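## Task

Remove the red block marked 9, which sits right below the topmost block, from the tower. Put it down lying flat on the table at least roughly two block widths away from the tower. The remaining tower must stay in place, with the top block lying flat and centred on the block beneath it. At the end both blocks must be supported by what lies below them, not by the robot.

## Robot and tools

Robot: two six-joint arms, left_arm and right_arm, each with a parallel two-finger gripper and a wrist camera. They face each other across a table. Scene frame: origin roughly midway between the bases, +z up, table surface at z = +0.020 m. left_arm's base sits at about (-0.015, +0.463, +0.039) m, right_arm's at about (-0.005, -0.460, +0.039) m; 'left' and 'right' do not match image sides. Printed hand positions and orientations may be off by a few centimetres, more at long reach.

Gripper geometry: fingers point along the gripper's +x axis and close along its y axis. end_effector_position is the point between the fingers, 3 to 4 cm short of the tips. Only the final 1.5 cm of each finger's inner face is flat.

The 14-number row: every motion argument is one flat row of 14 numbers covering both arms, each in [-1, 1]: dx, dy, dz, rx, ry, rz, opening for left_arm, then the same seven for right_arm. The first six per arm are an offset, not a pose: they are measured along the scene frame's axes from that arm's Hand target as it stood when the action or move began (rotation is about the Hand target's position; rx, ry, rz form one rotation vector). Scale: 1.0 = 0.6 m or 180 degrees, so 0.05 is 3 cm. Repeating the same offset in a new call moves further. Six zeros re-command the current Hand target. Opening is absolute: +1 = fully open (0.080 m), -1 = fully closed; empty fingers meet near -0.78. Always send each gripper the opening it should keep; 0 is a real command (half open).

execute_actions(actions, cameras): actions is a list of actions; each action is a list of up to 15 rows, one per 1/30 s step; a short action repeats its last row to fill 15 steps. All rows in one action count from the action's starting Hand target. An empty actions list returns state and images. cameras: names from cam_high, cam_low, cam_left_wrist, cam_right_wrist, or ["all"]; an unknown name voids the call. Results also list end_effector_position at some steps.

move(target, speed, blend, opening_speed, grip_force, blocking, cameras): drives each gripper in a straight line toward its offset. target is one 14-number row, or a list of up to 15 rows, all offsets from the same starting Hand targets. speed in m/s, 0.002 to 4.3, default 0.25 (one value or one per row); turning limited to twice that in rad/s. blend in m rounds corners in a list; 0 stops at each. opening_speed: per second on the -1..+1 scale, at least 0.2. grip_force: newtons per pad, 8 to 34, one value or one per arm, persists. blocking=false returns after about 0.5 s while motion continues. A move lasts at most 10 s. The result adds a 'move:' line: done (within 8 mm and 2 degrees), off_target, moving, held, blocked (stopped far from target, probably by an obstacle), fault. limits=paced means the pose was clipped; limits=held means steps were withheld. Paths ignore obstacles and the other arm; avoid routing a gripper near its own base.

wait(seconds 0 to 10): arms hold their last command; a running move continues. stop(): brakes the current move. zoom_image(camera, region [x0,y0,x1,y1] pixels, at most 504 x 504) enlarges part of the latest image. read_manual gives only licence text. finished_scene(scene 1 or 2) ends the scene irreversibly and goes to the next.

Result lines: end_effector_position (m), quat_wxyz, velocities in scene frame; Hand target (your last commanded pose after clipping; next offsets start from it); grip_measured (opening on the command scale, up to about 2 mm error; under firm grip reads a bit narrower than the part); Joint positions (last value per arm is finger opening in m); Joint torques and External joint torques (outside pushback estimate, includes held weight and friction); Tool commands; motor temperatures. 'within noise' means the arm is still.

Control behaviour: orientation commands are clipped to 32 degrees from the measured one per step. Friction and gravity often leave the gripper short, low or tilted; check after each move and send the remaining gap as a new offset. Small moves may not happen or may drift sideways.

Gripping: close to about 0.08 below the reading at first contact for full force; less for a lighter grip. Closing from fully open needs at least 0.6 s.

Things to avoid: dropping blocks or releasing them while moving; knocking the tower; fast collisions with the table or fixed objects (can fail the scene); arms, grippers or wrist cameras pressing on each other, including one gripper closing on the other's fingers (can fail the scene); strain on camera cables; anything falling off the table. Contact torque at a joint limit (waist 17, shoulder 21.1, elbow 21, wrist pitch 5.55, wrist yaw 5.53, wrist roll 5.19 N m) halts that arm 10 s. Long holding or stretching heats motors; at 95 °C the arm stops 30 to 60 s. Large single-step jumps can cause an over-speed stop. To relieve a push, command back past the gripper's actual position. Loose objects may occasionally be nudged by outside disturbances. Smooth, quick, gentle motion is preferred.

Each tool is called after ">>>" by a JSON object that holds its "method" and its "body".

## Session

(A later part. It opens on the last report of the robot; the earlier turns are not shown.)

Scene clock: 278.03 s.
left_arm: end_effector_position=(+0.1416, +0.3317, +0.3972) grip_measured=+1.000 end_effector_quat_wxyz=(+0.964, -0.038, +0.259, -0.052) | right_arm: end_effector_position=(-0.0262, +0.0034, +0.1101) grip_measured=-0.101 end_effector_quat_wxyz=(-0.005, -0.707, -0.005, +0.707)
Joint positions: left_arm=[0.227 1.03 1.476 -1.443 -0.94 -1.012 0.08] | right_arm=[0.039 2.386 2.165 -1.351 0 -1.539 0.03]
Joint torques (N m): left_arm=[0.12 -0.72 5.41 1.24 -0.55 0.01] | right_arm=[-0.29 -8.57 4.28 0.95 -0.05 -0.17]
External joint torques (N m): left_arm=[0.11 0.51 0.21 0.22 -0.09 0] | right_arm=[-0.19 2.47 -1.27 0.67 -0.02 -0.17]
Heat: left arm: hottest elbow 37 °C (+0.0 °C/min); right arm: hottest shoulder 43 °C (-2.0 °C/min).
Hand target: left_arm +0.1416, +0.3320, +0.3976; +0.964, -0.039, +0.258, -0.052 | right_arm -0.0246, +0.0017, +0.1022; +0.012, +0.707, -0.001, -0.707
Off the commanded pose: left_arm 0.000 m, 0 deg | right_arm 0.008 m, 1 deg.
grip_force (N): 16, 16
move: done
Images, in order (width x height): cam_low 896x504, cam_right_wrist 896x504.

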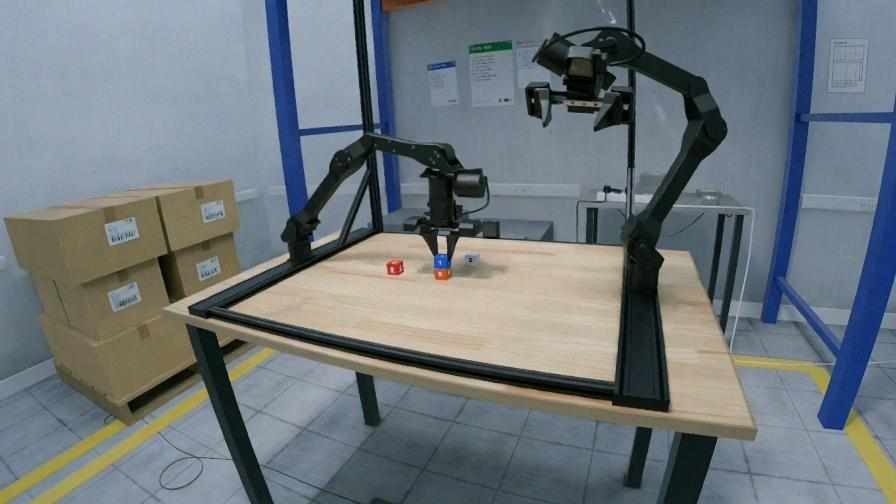

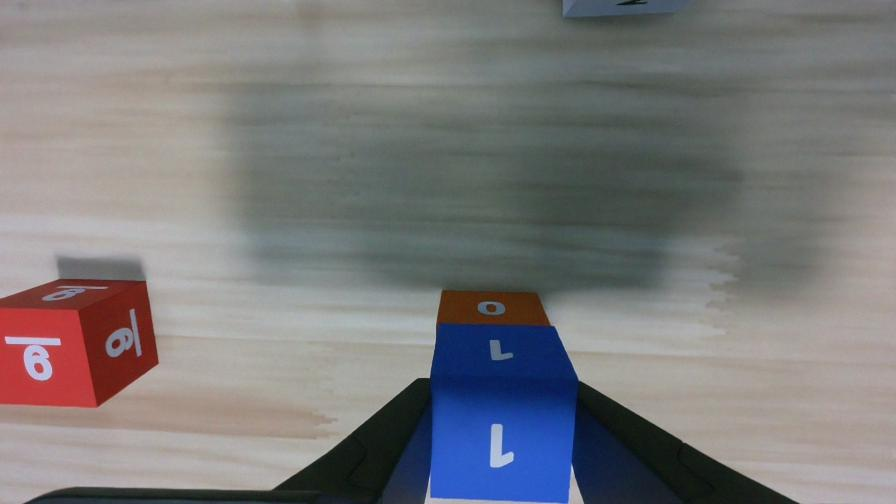

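>>> {"method": "move", "body": {"target": [[0, 0, 0, 0, 0, 0, 1, 0, -0.0007, -0.0042, 0, 0, 0, -0.35], [0, 0, 0, 0, 0, 0, 1, 0, -0.0007, -0.0042, 0, 0, 0, 0.7], [0, 0, 0, 0, 0, 0, 1, 0, 0.003, 0.065, 0, 0, 0, 0.7]], "speed": [0.03, 0.03, 0.1], "opening_speed": 1.5, "cameras": ["cam_low", "cam_right_wrist"]}}

>>> {"method": "zoom_image", "body": {"camera": "cam_low", "region": [375, 235, 475, 295]}}

>>> {"method": "zoom_image", "body": {"camera": "cam_right_wrist", "region": [400, 265, 620, 465]}}

Scene clock: 292.90 s.
left_arm: end_effector_position=(+0.1416, +0.3317, +0.3972) grip_measured=+1.000 end_effector_quat_wxyz=(+0.964, -0.038, +0.259, -0.052) | right_arm: end_effector_position=(-0.0259, +0.0018, +0.1441) grip_measured=+0.697 end_effector_quat_wxyz=(-0.008, -0.707, -0.001, +0.707)
Joint positions: left_arm=[0.227 1.03 1.476 -1.443 -0.94 -1.012 0.08] | right_arm=[0.038 2.408 2.34 -1.512 0 -1.539 0.066]
Joint torques (N m): left_arm=[0.18 -0.7 5.4 1.25 -0.57 0] | right_arm=[-0.31 -8.39 6.99 0.19 -0.03 -0.19]
External joint torques (N m): left_arm=[0.19 0.51 0.19 0.21 -0.1 -0.01] | right_arm=[-0.26 2.51 1.63 -0.07 0 -0.19]
Heat: left arm: hottest elbow 37 °C (+0.0 °C/min); right arm: hottest shoulder 43 °C (-2.0 °C/min).
Hand target: left_arm +0.1416, +0.3320, +0.3976; +0.964, -0.039, +0.258, -0.052 | right_arm -0.0246, +0.0034, +0.1412; +0.012, +0.707, -0.001, -0.707
Off the commanded pose: left_arm 0.000 m, 0 deg | right_arm 0.004 m, 0 deg.
joint sent to its limit (right arm) — joint 3 (elbow), upper limit, where the elbow is as straight as it goes. The joint targets still meet the commanded pose.
grip_force (N): 16, 16
move: done; target 2's new opening was sent with right_arm's hand 0.009 m and 1 deg from that target
Images, in order (width x height): cam_low 896x504, cam_right_wrist 896x504.

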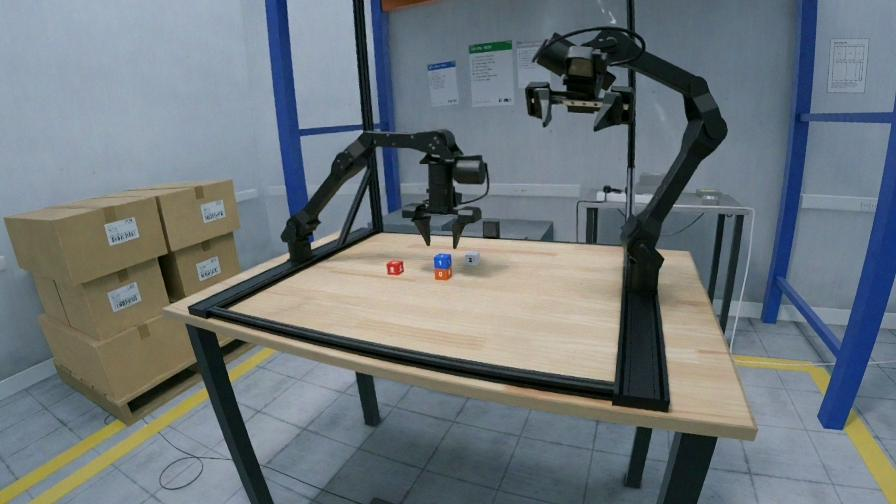

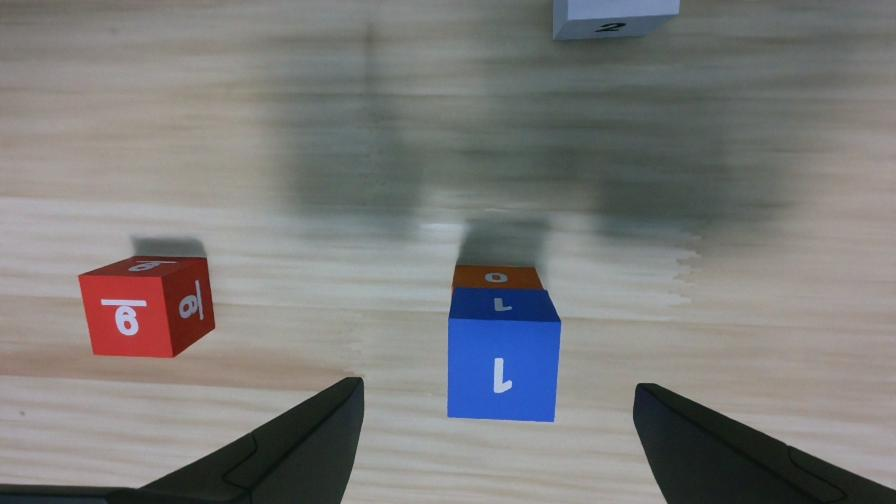

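Scaled by 5.040.

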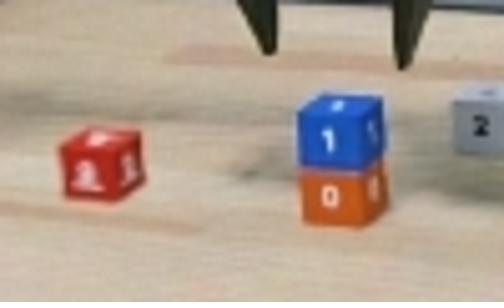

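Scaled by 2.291.

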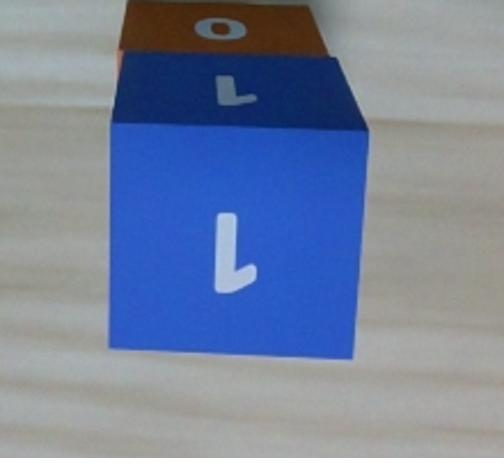

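>>> {"method": "finished_scene", "body": {"scene": 2}}

The scene is finished: the task was done.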